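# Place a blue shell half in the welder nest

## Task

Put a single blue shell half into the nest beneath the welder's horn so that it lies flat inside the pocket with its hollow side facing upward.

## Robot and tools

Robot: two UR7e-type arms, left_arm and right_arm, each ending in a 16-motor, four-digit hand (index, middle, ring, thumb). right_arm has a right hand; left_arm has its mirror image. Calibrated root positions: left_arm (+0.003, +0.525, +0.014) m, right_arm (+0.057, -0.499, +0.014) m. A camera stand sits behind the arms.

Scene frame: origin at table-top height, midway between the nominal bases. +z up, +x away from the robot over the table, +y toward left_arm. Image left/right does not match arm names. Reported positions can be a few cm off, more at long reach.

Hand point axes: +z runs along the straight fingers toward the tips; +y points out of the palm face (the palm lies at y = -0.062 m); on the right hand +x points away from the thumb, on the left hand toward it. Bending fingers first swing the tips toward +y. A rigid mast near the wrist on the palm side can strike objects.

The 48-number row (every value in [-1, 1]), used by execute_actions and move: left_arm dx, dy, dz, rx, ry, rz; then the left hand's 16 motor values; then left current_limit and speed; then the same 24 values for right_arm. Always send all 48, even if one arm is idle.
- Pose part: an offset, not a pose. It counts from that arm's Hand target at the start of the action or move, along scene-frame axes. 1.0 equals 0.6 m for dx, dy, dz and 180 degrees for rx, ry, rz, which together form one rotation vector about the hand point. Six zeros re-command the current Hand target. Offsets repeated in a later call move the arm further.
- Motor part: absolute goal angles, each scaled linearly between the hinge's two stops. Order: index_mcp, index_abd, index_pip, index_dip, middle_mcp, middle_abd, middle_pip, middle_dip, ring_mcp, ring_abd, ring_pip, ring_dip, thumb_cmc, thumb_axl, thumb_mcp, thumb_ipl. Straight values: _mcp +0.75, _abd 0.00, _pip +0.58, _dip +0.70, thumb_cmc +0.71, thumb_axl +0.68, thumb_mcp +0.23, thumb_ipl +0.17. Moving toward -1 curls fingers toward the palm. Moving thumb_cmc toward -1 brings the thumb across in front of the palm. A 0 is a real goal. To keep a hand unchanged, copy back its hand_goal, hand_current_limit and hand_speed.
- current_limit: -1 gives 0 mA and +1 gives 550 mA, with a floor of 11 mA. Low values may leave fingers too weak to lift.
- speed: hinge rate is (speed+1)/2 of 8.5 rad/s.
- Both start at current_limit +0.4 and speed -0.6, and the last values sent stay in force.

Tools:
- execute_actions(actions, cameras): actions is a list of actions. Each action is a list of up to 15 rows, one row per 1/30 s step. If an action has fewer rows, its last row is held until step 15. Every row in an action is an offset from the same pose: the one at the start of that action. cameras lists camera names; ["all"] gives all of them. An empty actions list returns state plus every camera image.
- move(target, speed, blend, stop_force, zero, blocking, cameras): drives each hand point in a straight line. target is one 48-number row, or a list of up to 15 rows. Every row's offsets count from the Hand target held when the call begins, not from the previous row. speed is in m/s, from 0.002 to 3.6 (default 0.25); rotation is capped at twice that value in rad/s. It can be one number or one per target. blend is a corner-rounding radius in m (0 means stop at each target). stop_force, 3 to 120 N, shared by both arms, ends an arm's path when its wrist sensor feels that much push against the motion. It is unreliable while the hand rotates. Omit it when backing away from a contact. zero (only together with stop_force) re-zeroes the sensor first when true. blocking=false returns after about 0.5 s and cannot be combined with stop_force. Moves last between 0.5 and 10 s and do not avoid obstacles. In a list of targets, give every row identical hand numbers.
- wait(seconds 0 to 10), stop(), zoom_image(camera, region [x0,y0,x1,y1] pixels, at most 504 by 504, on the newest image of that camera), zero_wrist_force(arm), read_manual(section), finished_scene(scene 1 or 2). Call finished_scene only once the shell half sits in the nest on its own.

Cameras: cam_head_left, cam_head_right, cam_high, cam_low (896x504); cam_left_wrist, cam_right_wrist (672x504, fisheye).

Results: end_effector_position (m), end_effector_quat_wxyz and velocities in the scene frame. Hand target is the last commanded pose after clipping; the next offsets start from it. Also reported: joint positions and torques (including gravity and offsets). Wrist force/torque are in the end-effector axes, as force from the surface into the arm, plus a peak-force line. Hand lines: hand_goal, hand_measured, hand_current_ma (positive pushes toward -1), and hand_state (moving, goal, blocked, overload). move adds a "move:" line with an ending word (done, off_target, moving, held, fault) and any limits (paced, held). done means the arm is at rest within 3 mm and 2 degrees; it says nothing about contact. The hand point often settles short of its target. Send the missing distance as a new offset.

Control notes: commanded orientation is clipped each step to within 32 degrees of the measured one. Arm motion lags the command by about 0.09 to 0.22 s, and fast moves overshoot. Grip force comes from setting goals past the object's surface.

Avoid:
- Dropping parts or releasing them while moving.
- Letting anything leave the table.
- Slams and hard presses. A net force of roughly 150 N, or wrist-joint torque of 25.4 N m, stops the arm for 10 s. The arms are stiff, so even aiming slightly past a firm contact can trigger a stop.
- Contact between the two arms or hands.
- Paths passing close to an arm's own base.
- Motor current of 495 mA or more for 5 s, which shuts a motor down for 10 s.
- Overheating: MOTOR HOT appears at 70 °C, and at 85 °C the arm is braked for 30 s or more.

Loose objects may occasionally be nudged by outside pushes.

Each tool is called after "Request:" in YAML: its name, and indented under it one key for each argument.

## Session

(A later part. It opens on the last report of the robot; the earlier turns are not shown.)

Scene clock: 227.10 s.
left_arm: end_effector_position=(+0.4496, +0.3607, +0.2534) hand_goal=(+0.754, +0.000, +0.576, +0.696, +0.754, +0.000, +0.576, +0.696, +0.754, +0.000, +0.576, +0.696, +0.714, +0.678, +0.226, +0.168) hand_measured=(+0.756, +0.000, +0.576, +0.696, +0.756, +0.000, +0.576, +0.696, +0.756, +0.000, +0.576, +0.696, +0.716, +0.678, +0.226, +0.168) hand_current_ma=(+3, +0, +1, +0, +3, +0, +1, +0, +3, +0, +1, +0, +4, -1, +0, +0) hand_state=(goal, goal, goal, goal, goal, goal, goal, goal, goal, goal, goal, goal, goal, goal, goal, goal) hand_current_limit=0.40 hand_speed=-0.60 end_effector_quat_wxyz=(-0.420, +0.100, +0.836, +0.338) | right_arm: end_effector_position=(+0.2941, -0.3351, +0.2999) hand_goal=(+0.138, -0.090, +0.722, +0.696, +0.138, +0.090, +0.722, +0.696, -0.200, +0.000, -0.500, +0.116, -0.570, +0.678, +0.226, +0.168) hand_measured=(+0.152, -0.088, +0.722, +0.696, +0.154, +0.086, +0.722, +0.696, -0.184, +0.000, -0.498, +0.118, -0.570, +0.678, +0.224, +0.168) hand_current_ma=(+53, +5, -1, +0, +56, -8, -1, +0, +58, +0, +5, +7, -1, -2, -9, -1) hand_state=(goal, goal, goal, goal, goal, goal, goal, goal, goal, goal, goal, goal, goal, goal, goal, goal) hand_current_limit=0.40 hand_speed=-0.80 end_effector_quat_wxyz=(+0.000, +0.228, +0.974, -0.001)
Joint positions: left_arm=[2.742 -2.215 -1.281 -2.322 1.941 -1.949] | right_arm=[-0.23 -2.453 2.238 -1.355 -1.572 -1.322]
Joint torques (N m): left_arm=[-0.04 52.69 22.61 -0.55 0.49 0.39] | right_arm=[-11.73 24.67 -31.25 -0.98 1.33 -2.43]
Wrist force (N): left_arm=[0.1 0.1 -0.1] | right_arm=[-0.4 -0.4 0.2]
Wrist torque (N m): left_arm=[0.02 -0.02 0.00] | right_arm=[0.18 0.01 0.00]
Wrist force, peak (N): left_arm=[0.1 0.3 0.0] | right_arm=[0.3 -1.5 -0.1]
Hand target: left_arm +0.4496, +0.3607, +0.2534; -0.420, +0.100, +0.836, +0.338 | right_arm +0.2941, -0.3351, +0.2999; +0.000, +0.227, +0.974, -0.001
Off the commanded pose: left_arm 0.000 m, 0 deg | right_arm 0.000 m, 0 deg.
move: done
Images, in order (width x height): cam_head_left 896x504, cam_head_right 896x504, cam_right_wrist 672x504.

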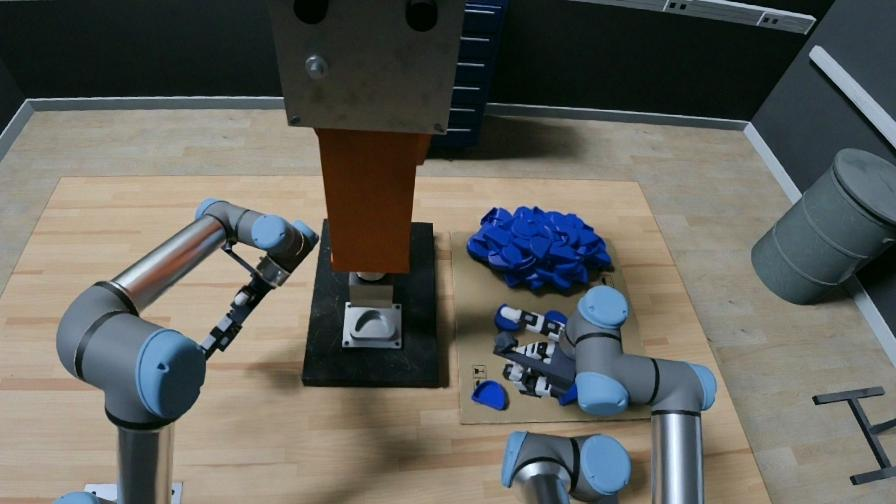

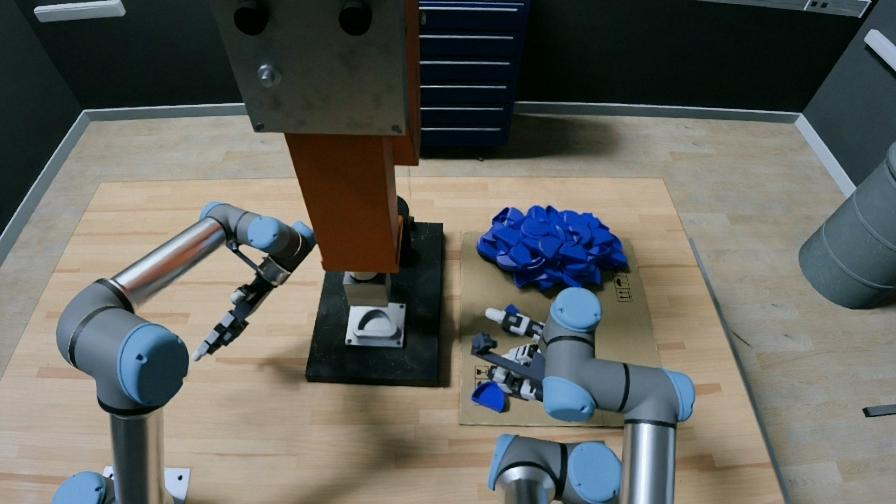

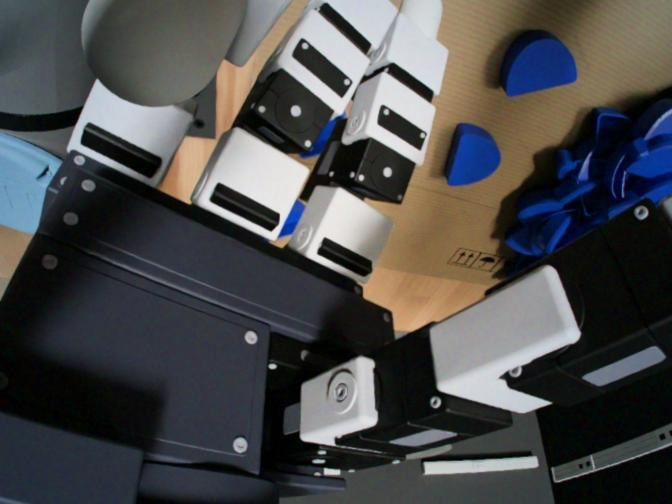

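Request:
move:
  target: [0,0,0,0,0,0,0.754,0,0.576,0.696,0.754,0,0.576,0.696,0.754,0,0.576,0.696,0.714,0.678,0.226,0.168,0.4,-0.6, 0.001,0.002,-0.27,0,0,0,0.137,-0.09,0.7226,0.696,0.137,0.09,0.7226,0.696,-0.2,0,-0.5,0.116,-0.571,0.678,0.226,0.168,0.4,-0.8]
  speed: 0.12
  cameras: ["cam_head_left","cam_head_right","cam_right_wrist"]

Request:
zoom_image:
  camera: "cam_head_left"
  region: [460, 350, 560, 425]

Request:
zoom_image:
  camera: "cam_head_right"
  region: [460, 350, 560, 425]

Request:
zoom_image:
  camera: "cam_right_wrist"
  region: [260, 0, 460, 160]

Scene clock: 237.57 s.
left_arm: end_effector_position=(+0.4496, +0.3607, +0.2534) hand_goal=(+0.754, +0.000, +0.576, +0.696, +0.754, +0.000, +0.576, +0.696, +0.754, +0.000, +0.576, +0.696, +0.714, +0.678, +0.226, +0.168) hand_measured=(+0.756, +0.000, +0.576, +0.696, +0.756, +0.000, +0.576, +0.696, +0.756, +0.000, +0.576, +0.696, +0.716, +0.678, +0.226, +0.168) hand_current_ma=(+3, +0, +1, +0, +3, +0, +1, +0, +3, +0, +1, +0, +4, -1, +0, +0) hand_state=(goal, goal, goal, goal, goal, goal, goal, goal, goal, goal, goal, goal, goal, goal, goal, goal) hand_current_limit=0.40 hand_speed=-0.60 end_effector_quat_wxyz=(-0.420, +0.100, +0.836, +0.338) | right_arm: end_effector_position=(+0.2947, -0.3339, +0.1380) hand_goal=(+0.138, -0.090, +0.722, +0.696, +0.138, +0.090, +0.722, +0.696, -0.200, +0.000, -0.500, +0.116, -0.570, +0.678, +0.226, +0.168) hand_measured=(+0.152, -0.088, +0.722, +0.696, +0.152, +0.086, +0.722, +0.696, -0.184, +0.000, -0.498, +0.118, -0.570, +0.678, +0.224, +0.168) hand_current_ma=(+50, +5, -1, +0, +54, -8, -1, +0, +58, +0, +5, +7, -1, -2, -10, -1) hand_state=(goal, goal, goal, goal, goal, goal, goal, goal, goal, goal, goal, goal, goal, goal, goal, goal) hand_current_limit=0.40 hand_speed=-0.80 end_effector_quat_wxyz=(+0.000, +0.227, +0.974, -0.001)
Joint positions: left_arm=[2.742 -2.215 -1.281 -2.322 1.941 -1.949] | right_arm=[-0.222 -2.452 2.654 -1.772 -1.572 -1.314]
Joint torques (N m): left_arm=[-0.35 53.02 23.12 -0.57 0.5 0.47] | right_arm=[12.17 25.16 -16.35 -4.68 -0.92 2.39]
Wrist force (N): left_arm=[0.0 0.1 0.0] | right_arm=[-0.2 -0.4 0.4]
Wrist torque (N m): left_arm=[0.00 0.00 0.00] | right_arm=[0.14 -0.03 -0.06]
Wrist force, peak (N): left_arm=[0.0 -0.2 0.3] | right_arm=[-0.5 -0.4 0.6]
Hand target: left_arm +0.4496, +0.3607, +0.2534; -0.420, +0.100, +0.836, +0.338 | right_arm +0.2947, -0.3339, +0.1379; +0.000, +0.227, +0.974, -0.001
Off the commanded pose: left_arm 0.000 m, 0 deg | right_arm 0.000 m, 0 deg.
move: done
Images, in order (width x height): cam_head_left 896x504, cam_head_right 896x504, cam_right_wrist 672x504.

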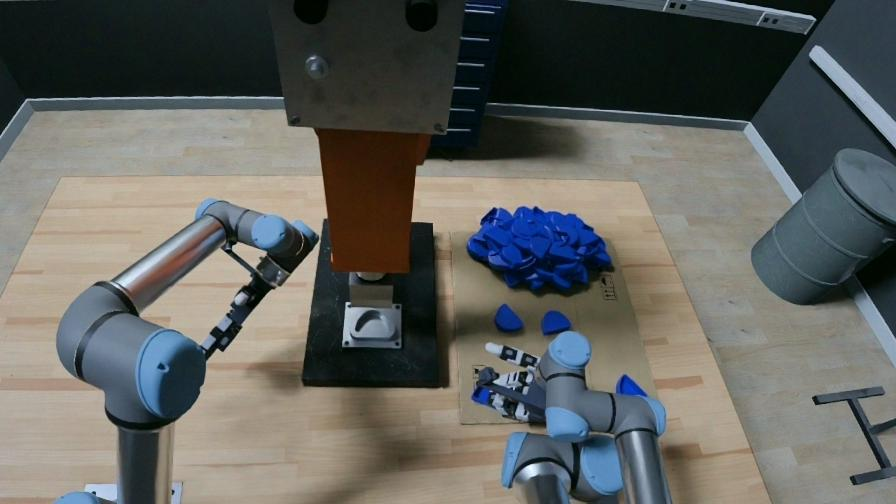

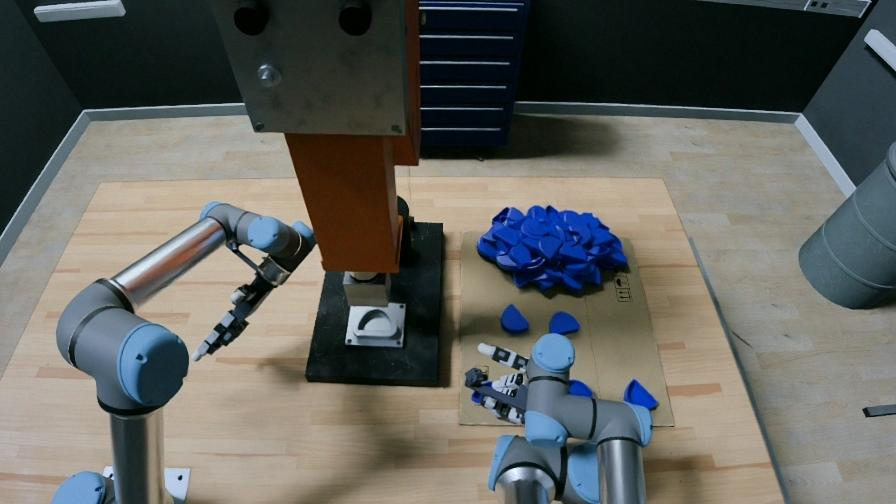

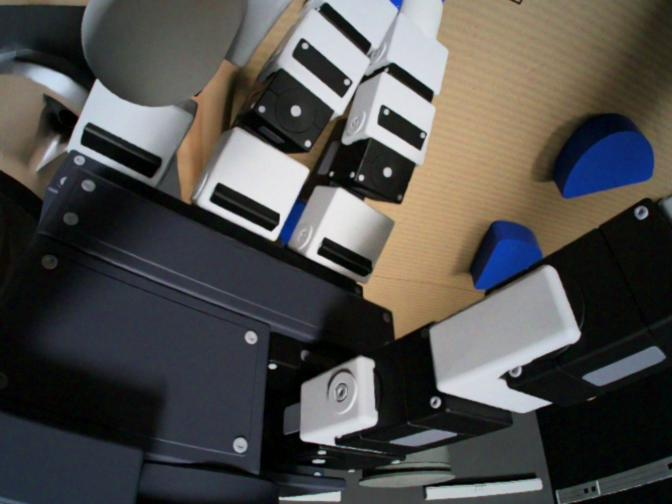

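Scaled by 5.040 from the camera's 896x504 image, which has a finer 1280x720 frame.

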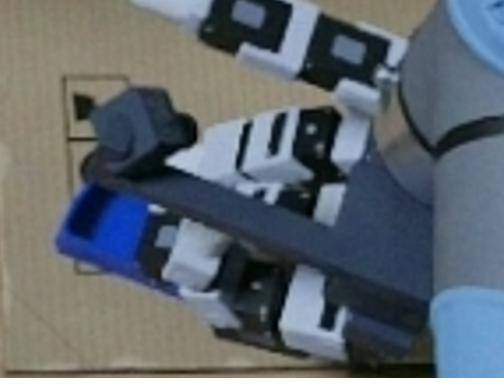

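Scaled by 5.040 from the camera's 896x504 image, which has a finer 1280x720 frame.

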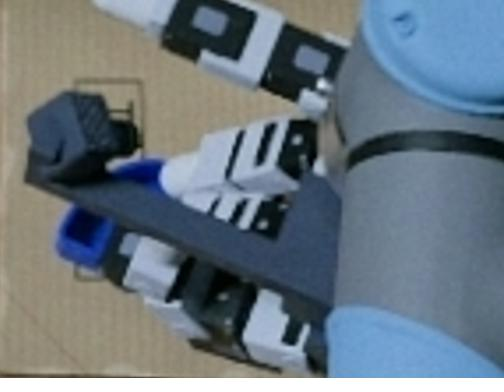

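Scaled by 2.520 from the camera's 672x504 image, which has a finer 960x720 frame.

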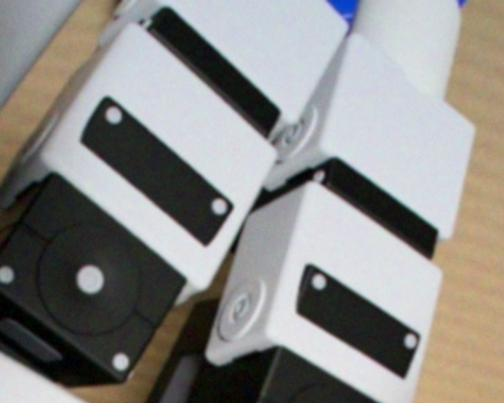

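Request:
move:
  target: [0,0,0,0,0,0,0.754,0,0.576,0.696,0.754,0,0.576,0.696,0.754,0,0.576,0.696,0.714,0.678,0.226,0.168,0.4,-0.6, 0,0,-0.08,0,0,0,0.137,-0.09,0.7226,0.696,0.137,0.09,0.7226,0.696,-0.2,0,-0.5,0.116,-0.571,0.678,0.226,0.168,0.4,-0.8]
  speed: 0.015
  stop_force: 3
  cameras: ["cam_head_left","cam_head_right","cam_right_wrist"]

Request:
zoom_image:
  camera: "cam_head_left"
  region: [460, 350, 560, 425]

Request:
zoom_image:
  camera: "cam_head_right"
  region: [460, 350, 560, 425]

Request:
zoom_image:
  camera: "cam_right_wrist"
  region: [360, 0, 460, 60]

Scene clock: 251.20 s.
left_arm: end_effector_position=(+0.4496, +0.3607, +0.2534) hand_goal=(+0.754, +0.000, +0.576, +0.696, +0.754, +0.000, +0.576, +0.696, +0.754, +0.000, +0.576, +0.696, +0.714, +0.678, +0.226, +0.168) hand_measured=(+0.756, +0.000, +0.576, +0.696, +0.756, +0.000, +0.576, +0.696, +0.756, +0.000, +0.576, +0.696, +0.716, +0.678, +0.226, +0.168) hand_current_ma=(+3, +0, +1, +0, +3, +0, +1, +0, +3, +0, +1, +0, +4, -1, +0, +0) hand_state=(goal, goal, goal, goal, goal, goal, goal, goal, goal, goal, goal, goal, goal, goal, goal, goal) hand_current_limit=0.40 hand_speed=-0.60 end_effector_quat_wxyz=(-0.420, +0.100, +0.836, +0.338) | right_arm: end_effector_position=(+0.2946, -0.3340, +0.1050) hand_goal=(+0.138, -0.090, +0.722, +0.696, +0.138, +0.090, +0.722, +0.696, -0.200, +0.000, -0.500, +0.116, -0.570, +0.678, +0.226, +0.168) hand_measured=(+0.140, -0.090, +0.722, +0.696, +0.138, +0.088, +0.722, +0.696, -0.184, +0.000, -0.498, +0.118, -0.570, +0.678, +0.224, +0.168) hand_current_ma=(+5, -1, -1, +0, -2, -7, +2, +0, +58, +0, +5, +7, -1, -2, -10, -1) hand_state=(goal, goal, goal, goal, goal, goal, goal, goal, goal, goal, goal, goal, goal, goal, goal, goal) hand_current_limit=0.40 hand_speed=-0.80 end_effector_quat_wxyz=(+0.000, +0.227, +0.974, -0.001)
Joint positions: left_arm=[2.742 -2.215 -1.281 -2.322 1.941 -1.949] | right_arm=[-0.223 -2.405 2.734 -1.899 -1.572 -1.315]
Joint torques (N m): left_arm=[0.55 53.88 23.97 -0.59 0.43 0.6] | right_arm=[-5.92 -2.39 -30.61 -1.12 1.31 -2.01]
Wrist force (N): left_arm=[0.1 0.0 0.1] | right_arm=[0.1 -0.3 0.1]
Wrist torque (N m): left_arm=[0.00 -0.01 0.01] | right_arm=[0.15 -0.04 -0.03]
Wrist force, peak (N): left_arm=[0.0 0.4 0.0] | right_arm=[0.4 -2.5 -5.2]
Hand target: left_arm +0.4496, +0.3607, +0.2534; -0.420, +0.100, +0.836, +0.338 | right_arm +0.2946, -0.3339, +0.1050; +0.000, +0.227, +0.974, -0.001 (not the last commanded pose)
Off the commanded pose: left_arm 0.000 m, 0 deg | right_arm 0.015 m, 0 deg.
move: contact (right_arm)
Images, in order (width x height): cam_head_left 896x504, cam_head_right 896x504, cam_right_wrist 672x504.

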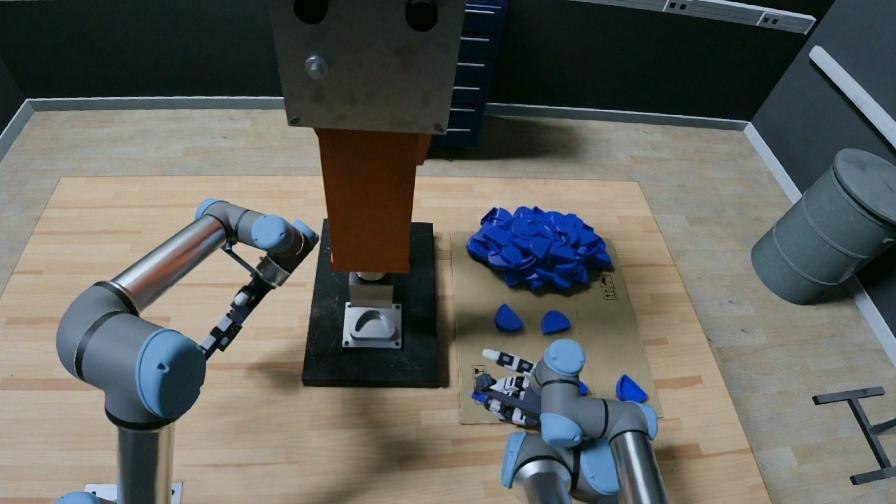

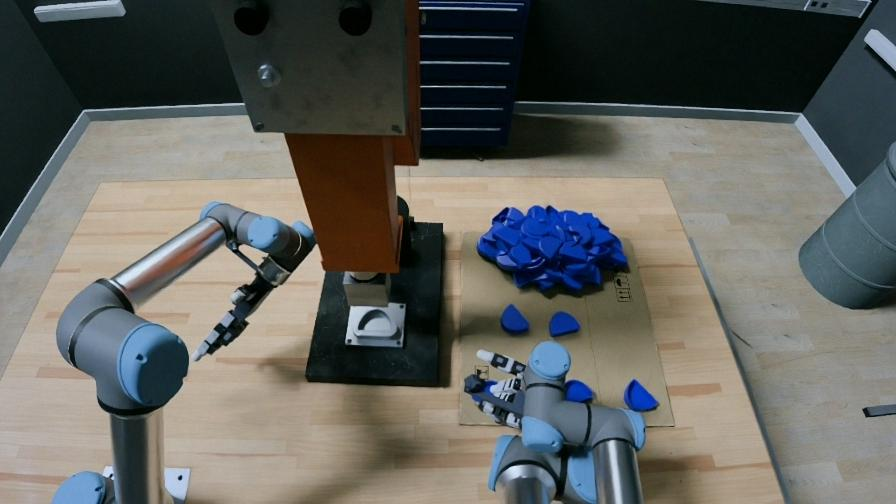

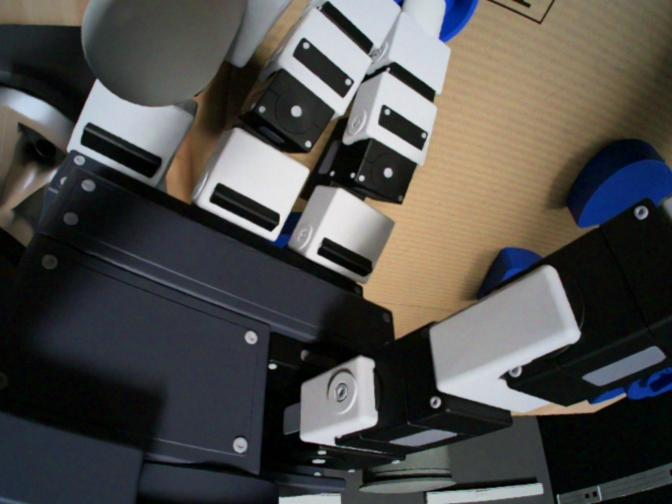

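Scaled by 5.040 from the camera's 896x504 image, which has a finer 1280x720 frame.

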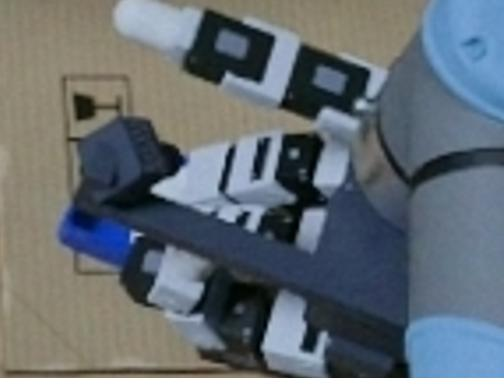

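Scaled by 5.040 from the camera's 896x504 image, which has a finer 1280x720 frame.

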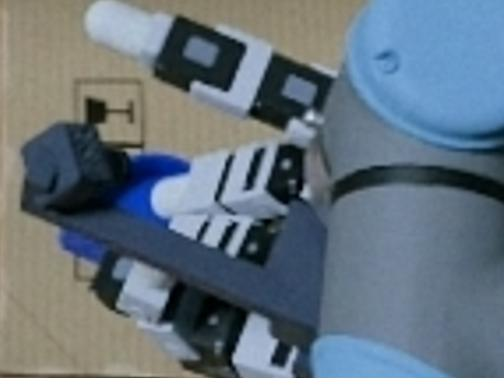

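Scaled by 5.040 from the camera's 672x504 image, which has a finer 960x720 frame.

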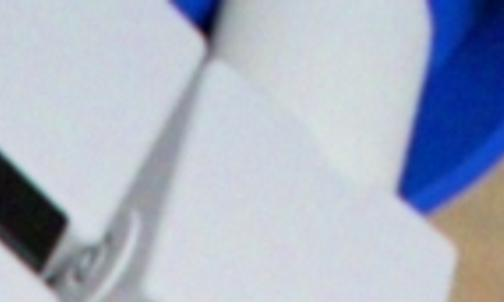

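Request:
move:
  target: [0,0,0,0,0,0,0.754,0,0.576,0.696,0.754,0,0.576,0.696,0.754,0,0.576,0.696,0.714,0.678,0.226,0.168,0.4,-0.6, 0,0,0,0,0,0,0.137,-0.03,0.7226,0.696,0.137,0.03,0.7226,0.696,-0.2,0,-0.5,0.116,-0.571,0.678,0.226,0.168,0.4,-0.8]
  speed: 0.05

Scene clock: 257.17 s.
left_arm: end_effector_position=(+0.4496, +0.3607, +0.2534) hand_goal=(+0.754, +0.000, +0.576, +0.696, +0.754, +0.000, +0.576, +0.696, +0.754, +0.000, +0.576, +0.696, +0.714, +0.678, +0.226, +0.168) hand_measured=(+0.756, +0.000, +0.576, +0.696, +0.756, +0.000, +0.576, +0.696, +0.756, +0.000, +0.576, +0.696, +0.716, +0.678, +0.226, +0.168) hand_current_ma=(+3, +0, +1, +0, +3, +0, +1, +0, +3, +0, +1, +0, +4, -1, +0, +0) hand_state=(goal, goal, goal, goal, goal, goal, goal, goal, goal, goal, goal, goal, goal, goal, goal, goal) hand_current_limit=0.40 hand_speed=-0.60 end_effector_quat_wxyz=(-0.420, +0.100, +0.836, +0.338) | right_arm: end_effector_position=(+0.2946, -0.3340, +0.1050) hand_goal=(+0.138, -0.030, +0.722, +0.696, +0.138, +0.030, +0.722, +0.696, -0.200, +0.000, -0.500, +0.116, -0.570, +0.678, +0.226, +0.168) hand_measured=(+0.140, -0.078, +0.722, +0.696, +0.138, +0.078, +0.722, +0.696, -0.184, +0.000, -0.498, +0.118, -0.570, +0.678, +0.224, +0.168) hand_current_ma=(+5, -162, -1, +0, +0, +162, +2, +0, +58, +0, +5, +7, -1, -2, -10, -1) hand_state=(goal, blocked, goal, goal, goal, blocked, goal, goal, goal, goal, goal, goal, goal, goal, goal, goal) hand_current_limit=0.40 hand_speed=-0.80 end_effector_quat_wxyz=(+0.000, +0.227, +0.974, -0.001)
Joint positions: left_arm=[2.742 -2.215 -1.281 -2.322 1.941 -1.949] | right_arm=[-0.223 -2.405 2.734 -1.899 -1.572 -1.315]
Joint torques (N m): left_arm=[0.62 53.95 24.46 -0.72 0.54 0.53] | right_arm=[5.41 -3.47 -30.48 -1.35 1.17 -1.01]
Wrist force (N): left_arm=[0.1 0.1 0.1] | right_arm=[0.1 -0.3 -0.2]
Wrist torque (N m): left_arm=[0.00 -0.01 0.00] | right_arm=[0.15 -0.05 -0.04]
Wrist force, peak (N): left_arm=[0.0 0.2 0.2] | right_arm=[0.2 -0.4 -0.5]
Hand target: left_arm +0.4496, +0.3607, +0.2534; -0.420, +0.100, +0.836, +0.338 | right_arm +0.2946, -0.3339, +0.1050; +0.000, +0.227, +0.974, -0.001
Off the commanded pose: left_arm 0.000 m, 0 deg | right_arm 0.000 m, 0 deg.
move: done

Request:
move:
  target:
    - [0,0,0,0,0,0,0.754,0,0.576,0.696,0.754,0,0.576,0.696,0.754,0,0.576,0.696,0.714,0.678,0.226,0.168,0.4,-0.6, 0,0,0,0,0,0,0.137,0.01,0.7226,0.696,0.137,-0.01,0.7226,0.696,-0.2,0,-0.5,0.116,-0.571,0.678,0.226,0.168,0.4,-0.8]
    - [0,0,0,0,0,0,0.754,0,0.576,0.696,0.754,0,0.576,0.696,0.754,0,0.576,0.696,0.714,0.678,0.226,0.168,0.4,-0.6, 0,0,0.1,0,0,0,0.137,0.01,0.7226,0.696,0.137,-0.01,0.7226,0.696,-0.2,0,-0.5,0.116,-0.571,0.678,0.226,0.168,0.4,-0.8]
  speed: 0.06
  cameras: ["cam_head_left","cam_head_right","cam_right_wrist"]

Request:
zoom_image:
  camera: "cam_head_left"
  region: [460, 320, 560, 420]

Request:
zoom_image:
  camera: "cam_right_wrist"
  region: [360, 0, 500, 60]

Scene clock: 267.03 s.
left_arm: end_effector_position=(+0.4496, +0.3607, +0.2534) hand_goal=(+0.754, +0.000, +0.576, +0.696, +0.754, +0.000, +0.576, +0.696, +0.754, +0.000, +0.576, +0.696, +0.714, +0.678, +0.226, +0.168) hand_measured=(+0.756, +0.000, +0.576, +0.696, +0.756, +0.000, +0.576, +0.696, +0.756, +0.000, +0.576, +0.696, +0.716, +0.678, +0.226, +0.168) hand_current_ma=(+3, +0, +1, +0, +3, +0, +1, +0, +3, +0, +1, +0, +4, -1, +0, +0) hand_state=(goal, goal, goal, goal, goal, goal, goal, goal, goal, goal, goal, goal, goal, goal, goal, goal) hand_current_limit=0.40 hand_speed=-0.60 end_effector_quat_wxyz=(-0.420, +0.100, +0.836, +0.338) | right_arm: end_effector_position=(+0.2946, -0.3339, +0.1649) hand_goal=(+0.138, +0.010, +0.722, +0.696, +0.138, -0.010, +0.722, +0.696, -0.200, +0.000, -0.500, +0.116, -0.570, +0.678, +0.226, +0.168) hand_measured=(+0.140, -0.054, +0.720, +0.696, +0.148, +0.058, +0.724, +0.696, -0.184, +0.000, -0.498, +0.118, -0.570, +0.678, +0.224, +0.168) hand_current_ma=(+5, -224, -4, +0, +32, +245, +4, +0, +58, +0, +5, +7, -1, -2, -10, -1) hand_state=(goal, blocked, goal, goal, goal, blocked, goal, goal, goal, goal, goal, goal, goal, goal, goal, goal) hand_current_limit=0.40 hand_speed=-0.80 end_effector_quat_wxyz=(+0.000, +0.227, +0.974, -0.001)
Joint positions: left_arm=[2.742 -2.215 -1.281 -2.322 1.941 -1.949] | right_arm=[-0.223 -2.472 2.588 -1.685 -1.572 -1.314]
Joint torques (N m): left_arm=[0.06 54.39 25.13 -0.65 0.59 0.59] | right_arm=[-10.19 -2.3 -31.56 -1.01 1.5 -2.59]
Wrist force (N): left_arm=[0.1 -0.1 0.1] | right_arm=[-0.4 -0.3 0.5]
Wrist torque (N m): left_arm=[-0.02 -0.01 0.01] | right_arm=[0.18 0.00 0.00]
Wrist force, peak (N): left_arm=[0.0 0.3 0.1] | right_arm=[-0.1 -0.2 -0.9]
Hand target: left_arm +0.4496, +0.3607, +0.2534; -0.420, +0.100, +0.836, +0.338 | right_arm +0.2946, -0.3339, +0.1650; +0.000, +0.227, +0.974, -0.001
Off the commanded pose: left_arm 0.000 m, 0 deg | right_arm 0.000 m, 0 deg.
move: done
Images, in order (width x height): cam_head_left 896x504, cam_head_right 896x504, cam_right_wrist 672x504.

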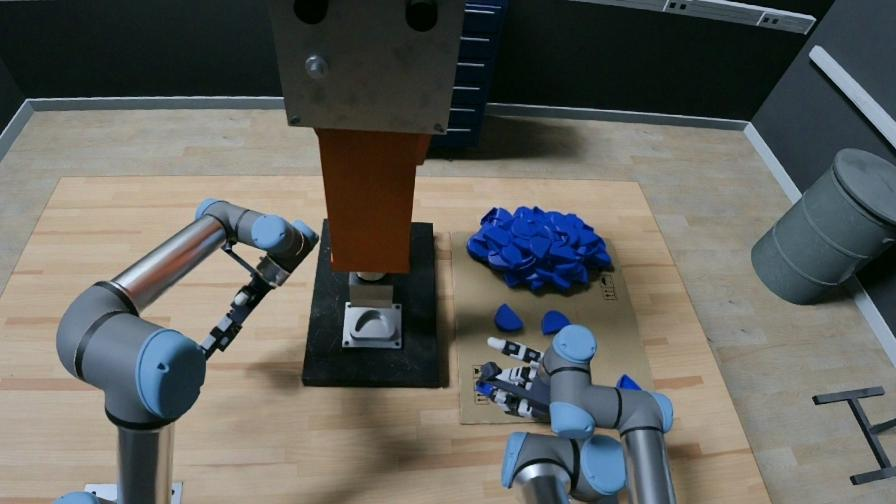

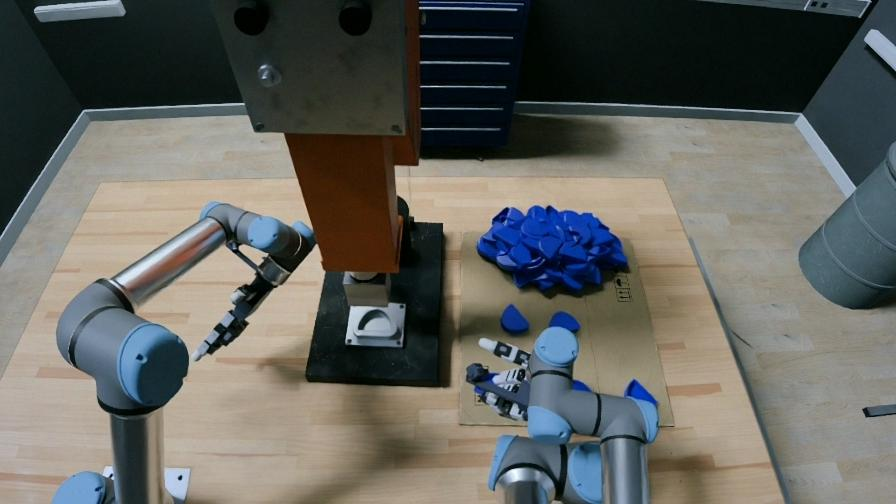

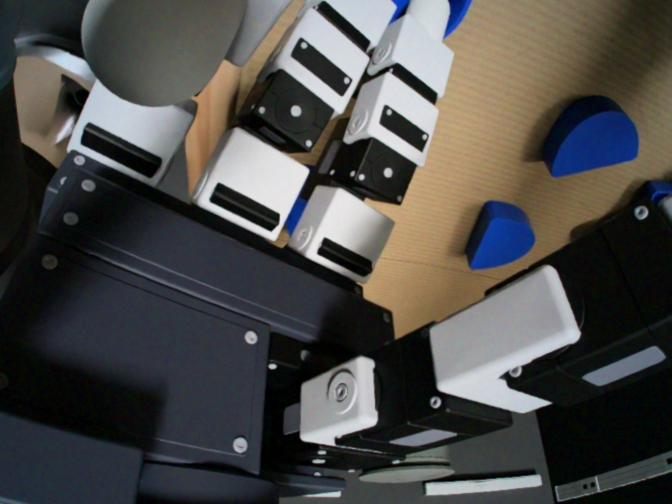

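Scaled by 5.040 from the camera's 896x504 image, which has a finer 1280x720 frame.

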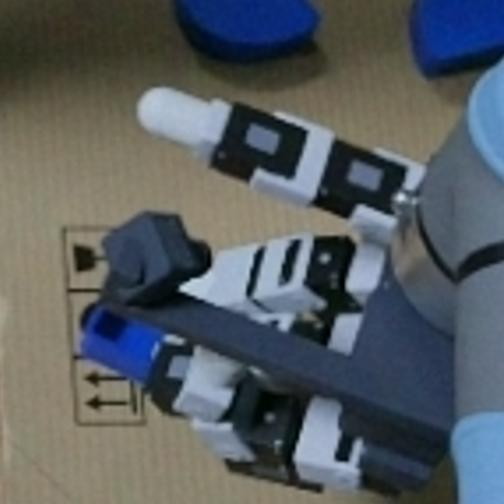

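Scaled by 3.600 from the camera's 672x504 image, which has a finer 960x720 frame.

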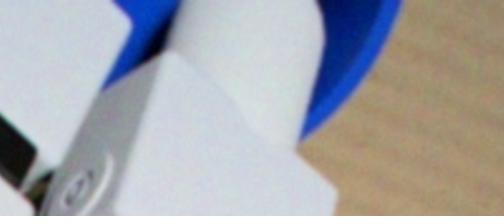

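Request:
move:
  target: [0,0,0,0,0,0,0.754,0,0.576,0.696,0.754,0,0.576,0.696,0.754,0,0.576,0.696,0.714,0.678,0.226,0.168,0.4,-0.6, 0,0,0.258,0,0,0,0.137,0.01,0.7226,0.696,0.137,-0.01,0.7226,0.696,-0.2,0,-0.5,0.116,-0.571,0.678,0.226,0.168,0.4,-0.8]
  speed: 0.12

Request:
move:
  target: [0,0,0,0,0,0,0.754,0,0.576,0.696,0.754,0,0.576,0.696,0.754,0,0.576,0.696,0.714,0.678,0.226,0.168,0.4,-0.6, 0.145,0.2565,0.0,0.3354,-0.0877,0.1165,0.986,0.01,0.7226,0.696,0.986,-0.01,0.7226,0.696,-0.2,0,-0.5,0.116,0.714,0.678,0.226,0.168,0.4,-0.947]
  speed: 0.12
  cameras: ["cam_head_left","cam_head_right","cam_right_wrist"]

Request:
zoom_image:
  camera: "cam_right_wrist"
  region: [200, 0, 480, 220]

Scene clock: 293.90 s.
left_arm: end_effector_position=(+0.4496, +0.3607, +0.2534) hand_goal=(+0.754, +0.000, +0.576, +0.696, +0.754, +0.000, +0.576, +0.696, +0.754, +0.000, +0.576, +0.696, +0.714, +0.678, +0.226, +0.168) hand_measured=(+0.756, +0.000, +0.576, +0.696, +0.756, +0.000, +0.576, +0.696, +0.756, +0.000, +0.576, +0.696, +0.716, +0.678, +0.226, +0.168) hand_current_ma=(+3, +0, +1, +0, +3, +0, +1, +0, +3, +0, +1, +0, +4, -1, +0, +0) hand_state=(goal, goal, goal, goal, goal, goal, goal, goal, goal, goal, goal, goal, goal, goal, goal, goal) hand_current_limit=0.40 hand_speed=-0.60 end_effector_quat_wxyz=(-0.420, +0.100, +0.836, +0.338) | right_arm: end_effector_position=(+0.2946, -0.3339, +0.3196) hand_goal=(+0.138, +0.010, +0.722, +0.696, +0.138, -0.010, +0.722, +0.696, -0.200, +0.000, -0.500, +0.116, -0.570, +0.678, +0.226, +0.168) hand_measured=(+0.140, -0.054, +0.720, +0.696, +0.148, +0.058, +0.724, +0.696, -0.184, +0.000, -0.498, +0.118, -0.570, +0.678, +0.224, +0.168) hand_current_ma=(+5, -224, -4, +0, +33, +245, +4, +0, +58, +0, +5, +7, -1, -2, -10, -1) hand_state=(goal, blocked, goal, goal, goal, blocked, goal, goal, goal, goal, goal, goal, goal, goal, goal, goal) hand_current_limit=0.40 hand_speed=-0.80 end_effector_quat_wxyz=(+0.000, +0.227, +0.974, -0.001)
Joint positions: left_arm=[2.742 -2.215 -1.281 -2.322 1.941 -1.949] | right_arm=[-0.223 -2.436 2.184 -1.318 -1.572 -1.314]
Joint torques (N m): left_arm=[0.15 54.78 26.07 -0.74 0.7 0.84] | right_arm=[-10.63 25.75 -32.44 -0.95 -1.09 -2.6]
Wrist force (N): left_arm=[-0.1 0.1 0.0] | right_arm=[0.0 -0.5 0.3]
Wrist torque (N m): left_arm=[0.01 0.01 -0.01] | right_arm=[0.19 -0.05 0.03]
Wrist force, peak (N): left_arm=[0.3 0.1 0.1] | right_arm=[-0.2 -0.6 1.0]
Hand target: left_arm +0.4496, +0.3607, +0.2534; -0.420, +0.100, +0.836, +0.338 | right_arm +0.2946, -0.3339, +0.3198; +0.000, +0.227, +0.974, -0.001
Off the commanded pose: left_arm 0.000 m, 0 deg | right_arm 0.000 m, 0 deg.
move: done

Scene clock: 300.97 s.
left_arm: end_effector_position=(+0.4496, +0.3607, +0.2534) hand_goal=(+0.754, +0.000, +0.576, +0.696, +0.754, +0.000, +0.576, +0.696, +0.754, +0.000, +0.576, +0.696, +0.714, +0.678, +0.226, +0.168) hand_measured=(+0.756, +0.000, +0.576, +0.696, +0.756, +0.000, +0.576, +0.696, +0.756, +0.000, +0.576, +0.696, +0.716, +0.678, +0.226, +0.168) hand_current_ma=(+3, +0, +1, +0, +3, +0, +1, +0, +3, +0, +1, +0, +4, -1, +0, +0) hand_state=(goal, goal, goal, goal, goal, goal, goal, goal, goal, goal, goal, goal, goal, goal, goal, goal) hand_current_limit=0.40 hand_speed=-0.60 end_effector_quat_wxyz=(-0.420, +0.100, +0.836, +0.338) | right_arm: end_effector_position=(+0.3816, -0.1800, +0.3198) hand_goal=(+0.986, +0.010, +0.722, +0.696, +0.986, -0.010, +0.722, +0.696, -0.200, +0.000, -0.500, +0.116, +0.714, +0.678, +0.226, +0.168) hand_measured=(+0.988, -0.054, +0.720, +0.696, +0.996, +0.058, +0.724, +0.696, -0.186, +0.000, -0.498, +0.118, +0.718, +0.678, +0.224, +0.168) hand_current_ma=(+4, -224, -4, +0, +31, +245, +4, +0, +49, +0, +4, +7, +14, -2, -10, -1) hand_state=(goal, blocked, goal, goal, goal, blocked, goal, goal, goal, goal, goal, goal, goal, goal, goal, goal) hand_current_limit=0.40 hand_speed=-0.95 end_effector_quat_wxyz=(+0.013, +0.022, +0.857, +0.514)
Joint positions: left_arm=[2.742 -2.215 -1.281 -2.322 1.941 -1.949] | right_arm=[-0.218 -1.993 2.483 -1.794 -0.51 -1.874]
Joint torques (N m): left_arm=[-0.07 56.04 27.08 -0.73 0.63 0.83] | right_arm=[12 11.08 -14.53 -4.12 2.81 2.24]
Wrist force (N): left_arm=[-0.1 0.2 0.0] | right_arm=[0.1 -1.7 -0.5]
Wrist torque (N m): left_arm=[0.02 0.02 -0.02] | right_arm=[-0.11 -0.03 -0.03]
Wrist force, peak (N): left_arm=[0.2 0.2 -0.1] | right_arm=[0.0 -2.1 -0.6]
Hand target: left_arm +0.4496, +0.3607, +0.2534; -0.420, +0.100, +0.836, +0.338 | right_arm +0.3816, -0.1800, +0.3198; +0.013, +0.022, +0.857, +0.514
Off the commanded pose: left_arm 0.000 m, 0 deg | right_arm 0.000 m, 0 deg.
move: done
Images, in order (width x height): cam_head_left 896x504, cam_head_right 896x504, cam_right_wrist 672x504.

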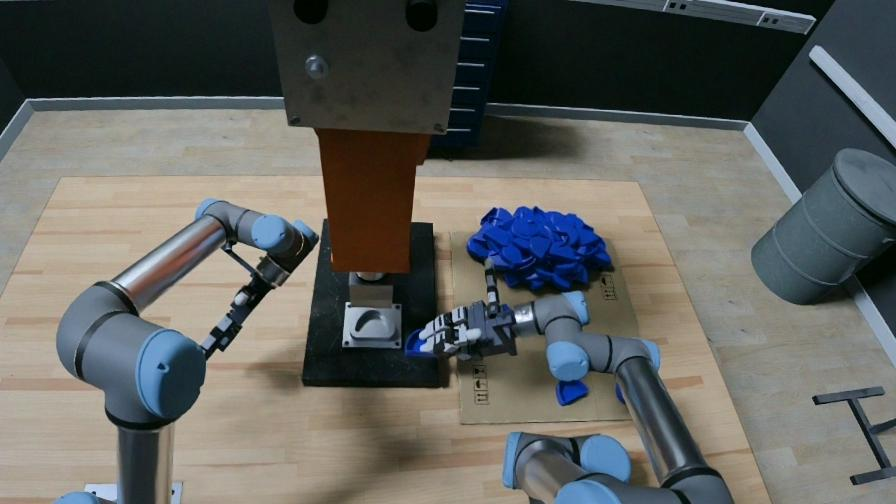

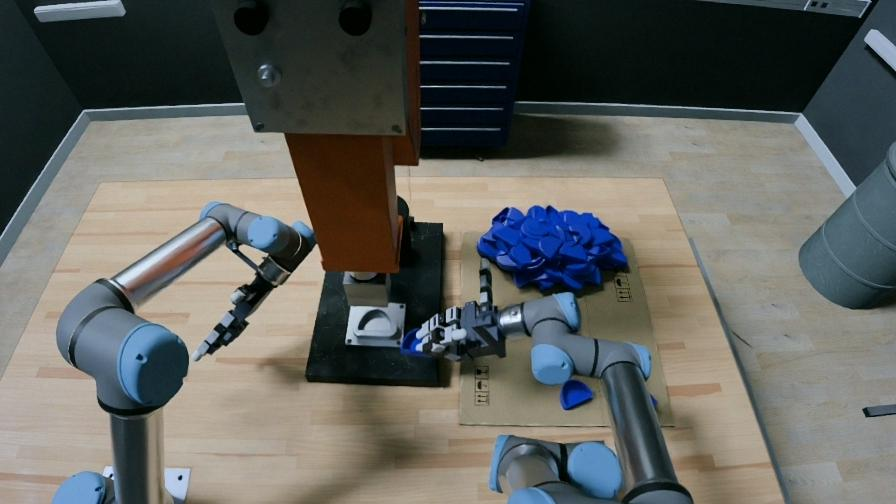

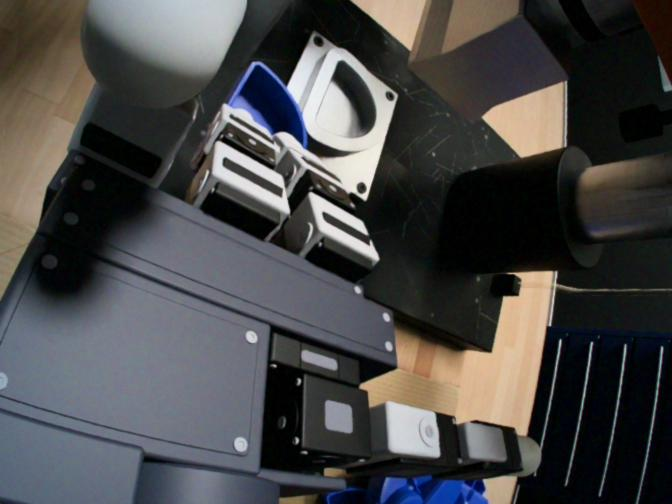

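Scaled by 1.800 from the camera's 672x504 image, which has a finer 960x720 frame.

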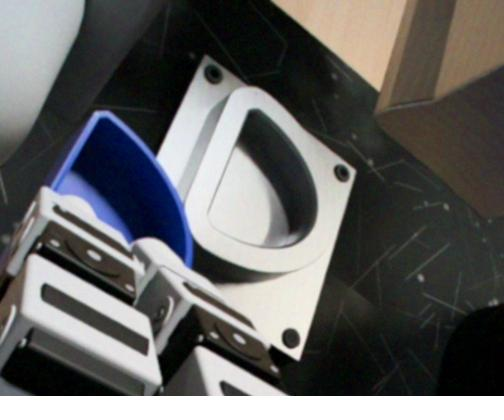

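Request:
move:
  target: [0,0,0,0,0,0,0.754,0,0.576,0.696,0.754,0,0.576,0.696,0.754,0,0.576,0.696,0.714,0.678,0.226,0.168,0.4,-0.6, 0,0,-0.058,0,0,0,0.986,0.01,0.7226,0.696,0.986,-0.01,0.7226,0.696,-0.2,0,-0.5,0.116,0.714,0.678,0.226,0.168,0.4,-0.947]
  speed: 0.12
  cameras: ["cam_right_wrist"]

Request:
zoom_image:
  camera: "cam_right_wrist"
  region: [300, 10, 440, 150]

Request:
zoom_image:
  camera: "cam_right_wrist"
  region: [210, 40, 330, 160]

Request:
zoom_image:
  camera: "cam_right_wrist"
  region: [300, 80, 420, 200]

Scene clock: 312.37 s.
left_arm: end_effector_position=(+0.4496, +0.3607, +0.2534) hand_goal=(+0.754, +0.000, +0.576, +0.696, +0.754, +0.000, +0.576, +0.696, +0.754, +0.000, +0.576, +0.696, +0.714, +0.678, +0.226, +0.168) hand_measured=(+0.756, +0.000, +0.576, +0.696, +0.756, +0.000, +0.576, +0.696, +0.756, +0.000, +0.576, +0.696, +0.716, +0.678, +0.226, +0.168) hand_current_ma=(+3, +0, +1, +0, +3, +0, +1, +0, +3, +0, +1, +0, +4, -1, +0, +0) hand_state=(goal, goal, goal, goal, goal, goal, goal, goal, goal, goal, goal, goal, goal, goal, goal, goal) hand_current_limit=0.40 hand_speed=-0.60 end_effector_quat_wxyz=(-0.420, +0.100, +0.836, +0.338) | right_arm: end_effector_position=(+0.3816, -0.1801, +0.2850) hand_goal=(+0.986, +0.010, +0.722, +0.696, +0.986, -0.010, +0.722, +0.696, -0.200, +0.000, -0.500, +0.116, +0.714, +0.678, +0.226, +0.168) hand_measured=(+0.988, -0.054, +0.720, +0.696, +0.996, +0.058, +0.724, +0.696, -0.186, +0.000, -0.498, +0.118, +0.718, +0.678, +0.224, +0.168) hand_current_ma=(+5, -224, -4, +0, +32, +245, +4, +0, +48, +0, +4, +7, +15, -2, -10, -1) hand_state=(goal, blocked, goal, goal, goal, blocked, goal, goal, goal, goal, goal, goal, goal, goal, goal, goal) hand_current_limit=0.40 hand_speed=-0.95 end_effector_quat_wxyz=(+0.013, +0.022, +0.857, +0.514)
Joint positions: left_arm=[2.742 -2.215 -1.281 -2.322 1.941 -1.949] | right_arm=[-0.218 -1.918 2.549 -1.934 -0.51 -1.875]
Joint torques (N m): left_arm=[0 56.75 27.21 -0.73 0.61 0.89] | right_arm=[11.38 8.4 -12.1 -4.11 2.73 2.3]
Wrist force (N): left_arm=[0.1 0.0 -0.1] | right_arm=[-0.4 -1.9 -0.8]
Wrist torque (N m): left_arm=[0.01 -0.02 0.01] | right_arm=[-0.12 0.06 -0.08]
Wrist force, peak (N): left_arm=[0.2 0.4 0.0] | right_arm=[-0.1 -2.4 -0.5]
Hand target: left_arm +0.4496, +0.3607, +0.2534; -0.420, +0.100, +0.836, +0.338 | right_arm +0.3816, -0.1800, +0.2850; +0.013, +0.022, +0.857, +0.514
Off the commanded pose: left_arm 0.000 m, 0 deg | right_arm 0.000 m, 0 deg.
move: done
Images, in order (width x height): cam_right_wrist 672x504.

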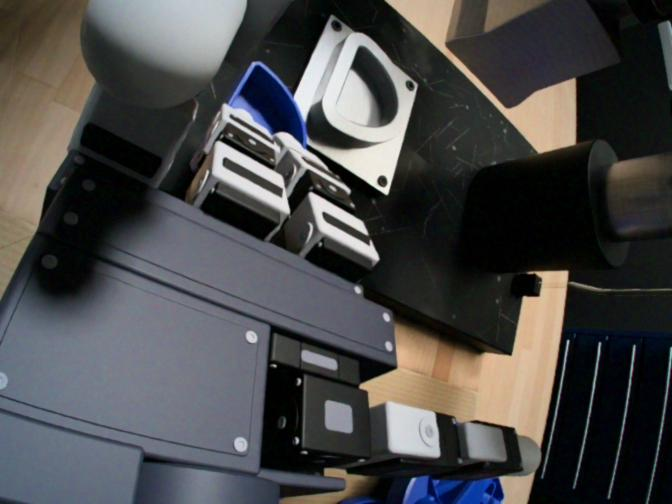

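Scaled by 3.600 from the camera's 672x504 image, which has a finer 960x720 frame.

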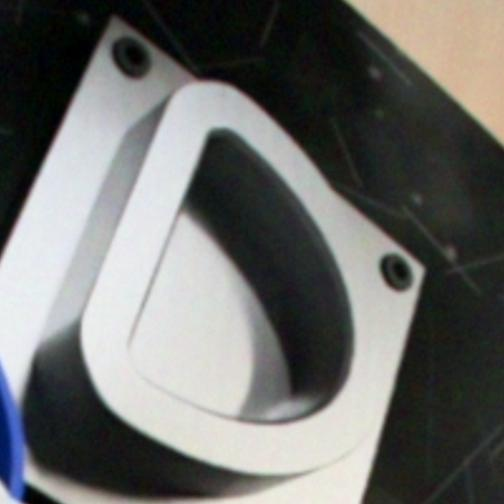

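Scaled by 4.200 from the camera's 672x504 image, which has a finer 960x720 frame.

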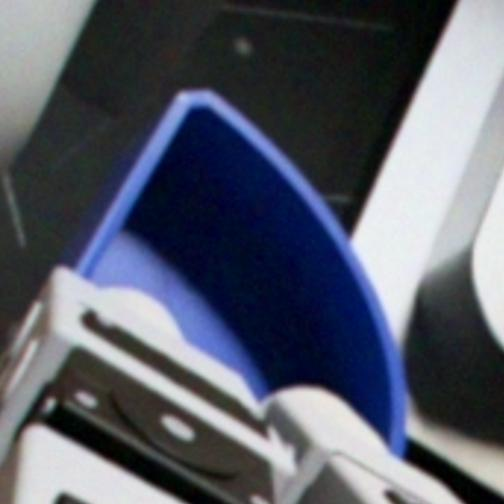

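Scaled by 4.200 from the camera's 672x504 image, which has a finer 960x720 frame.

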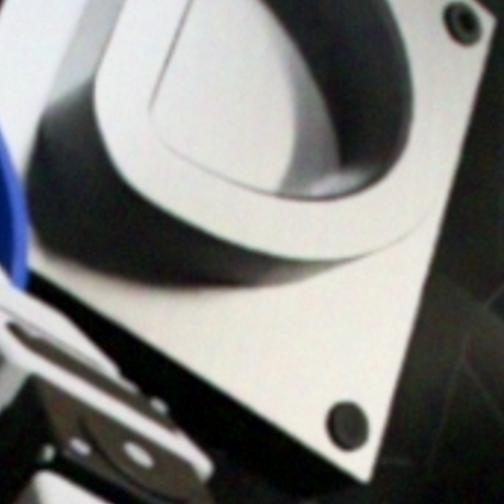

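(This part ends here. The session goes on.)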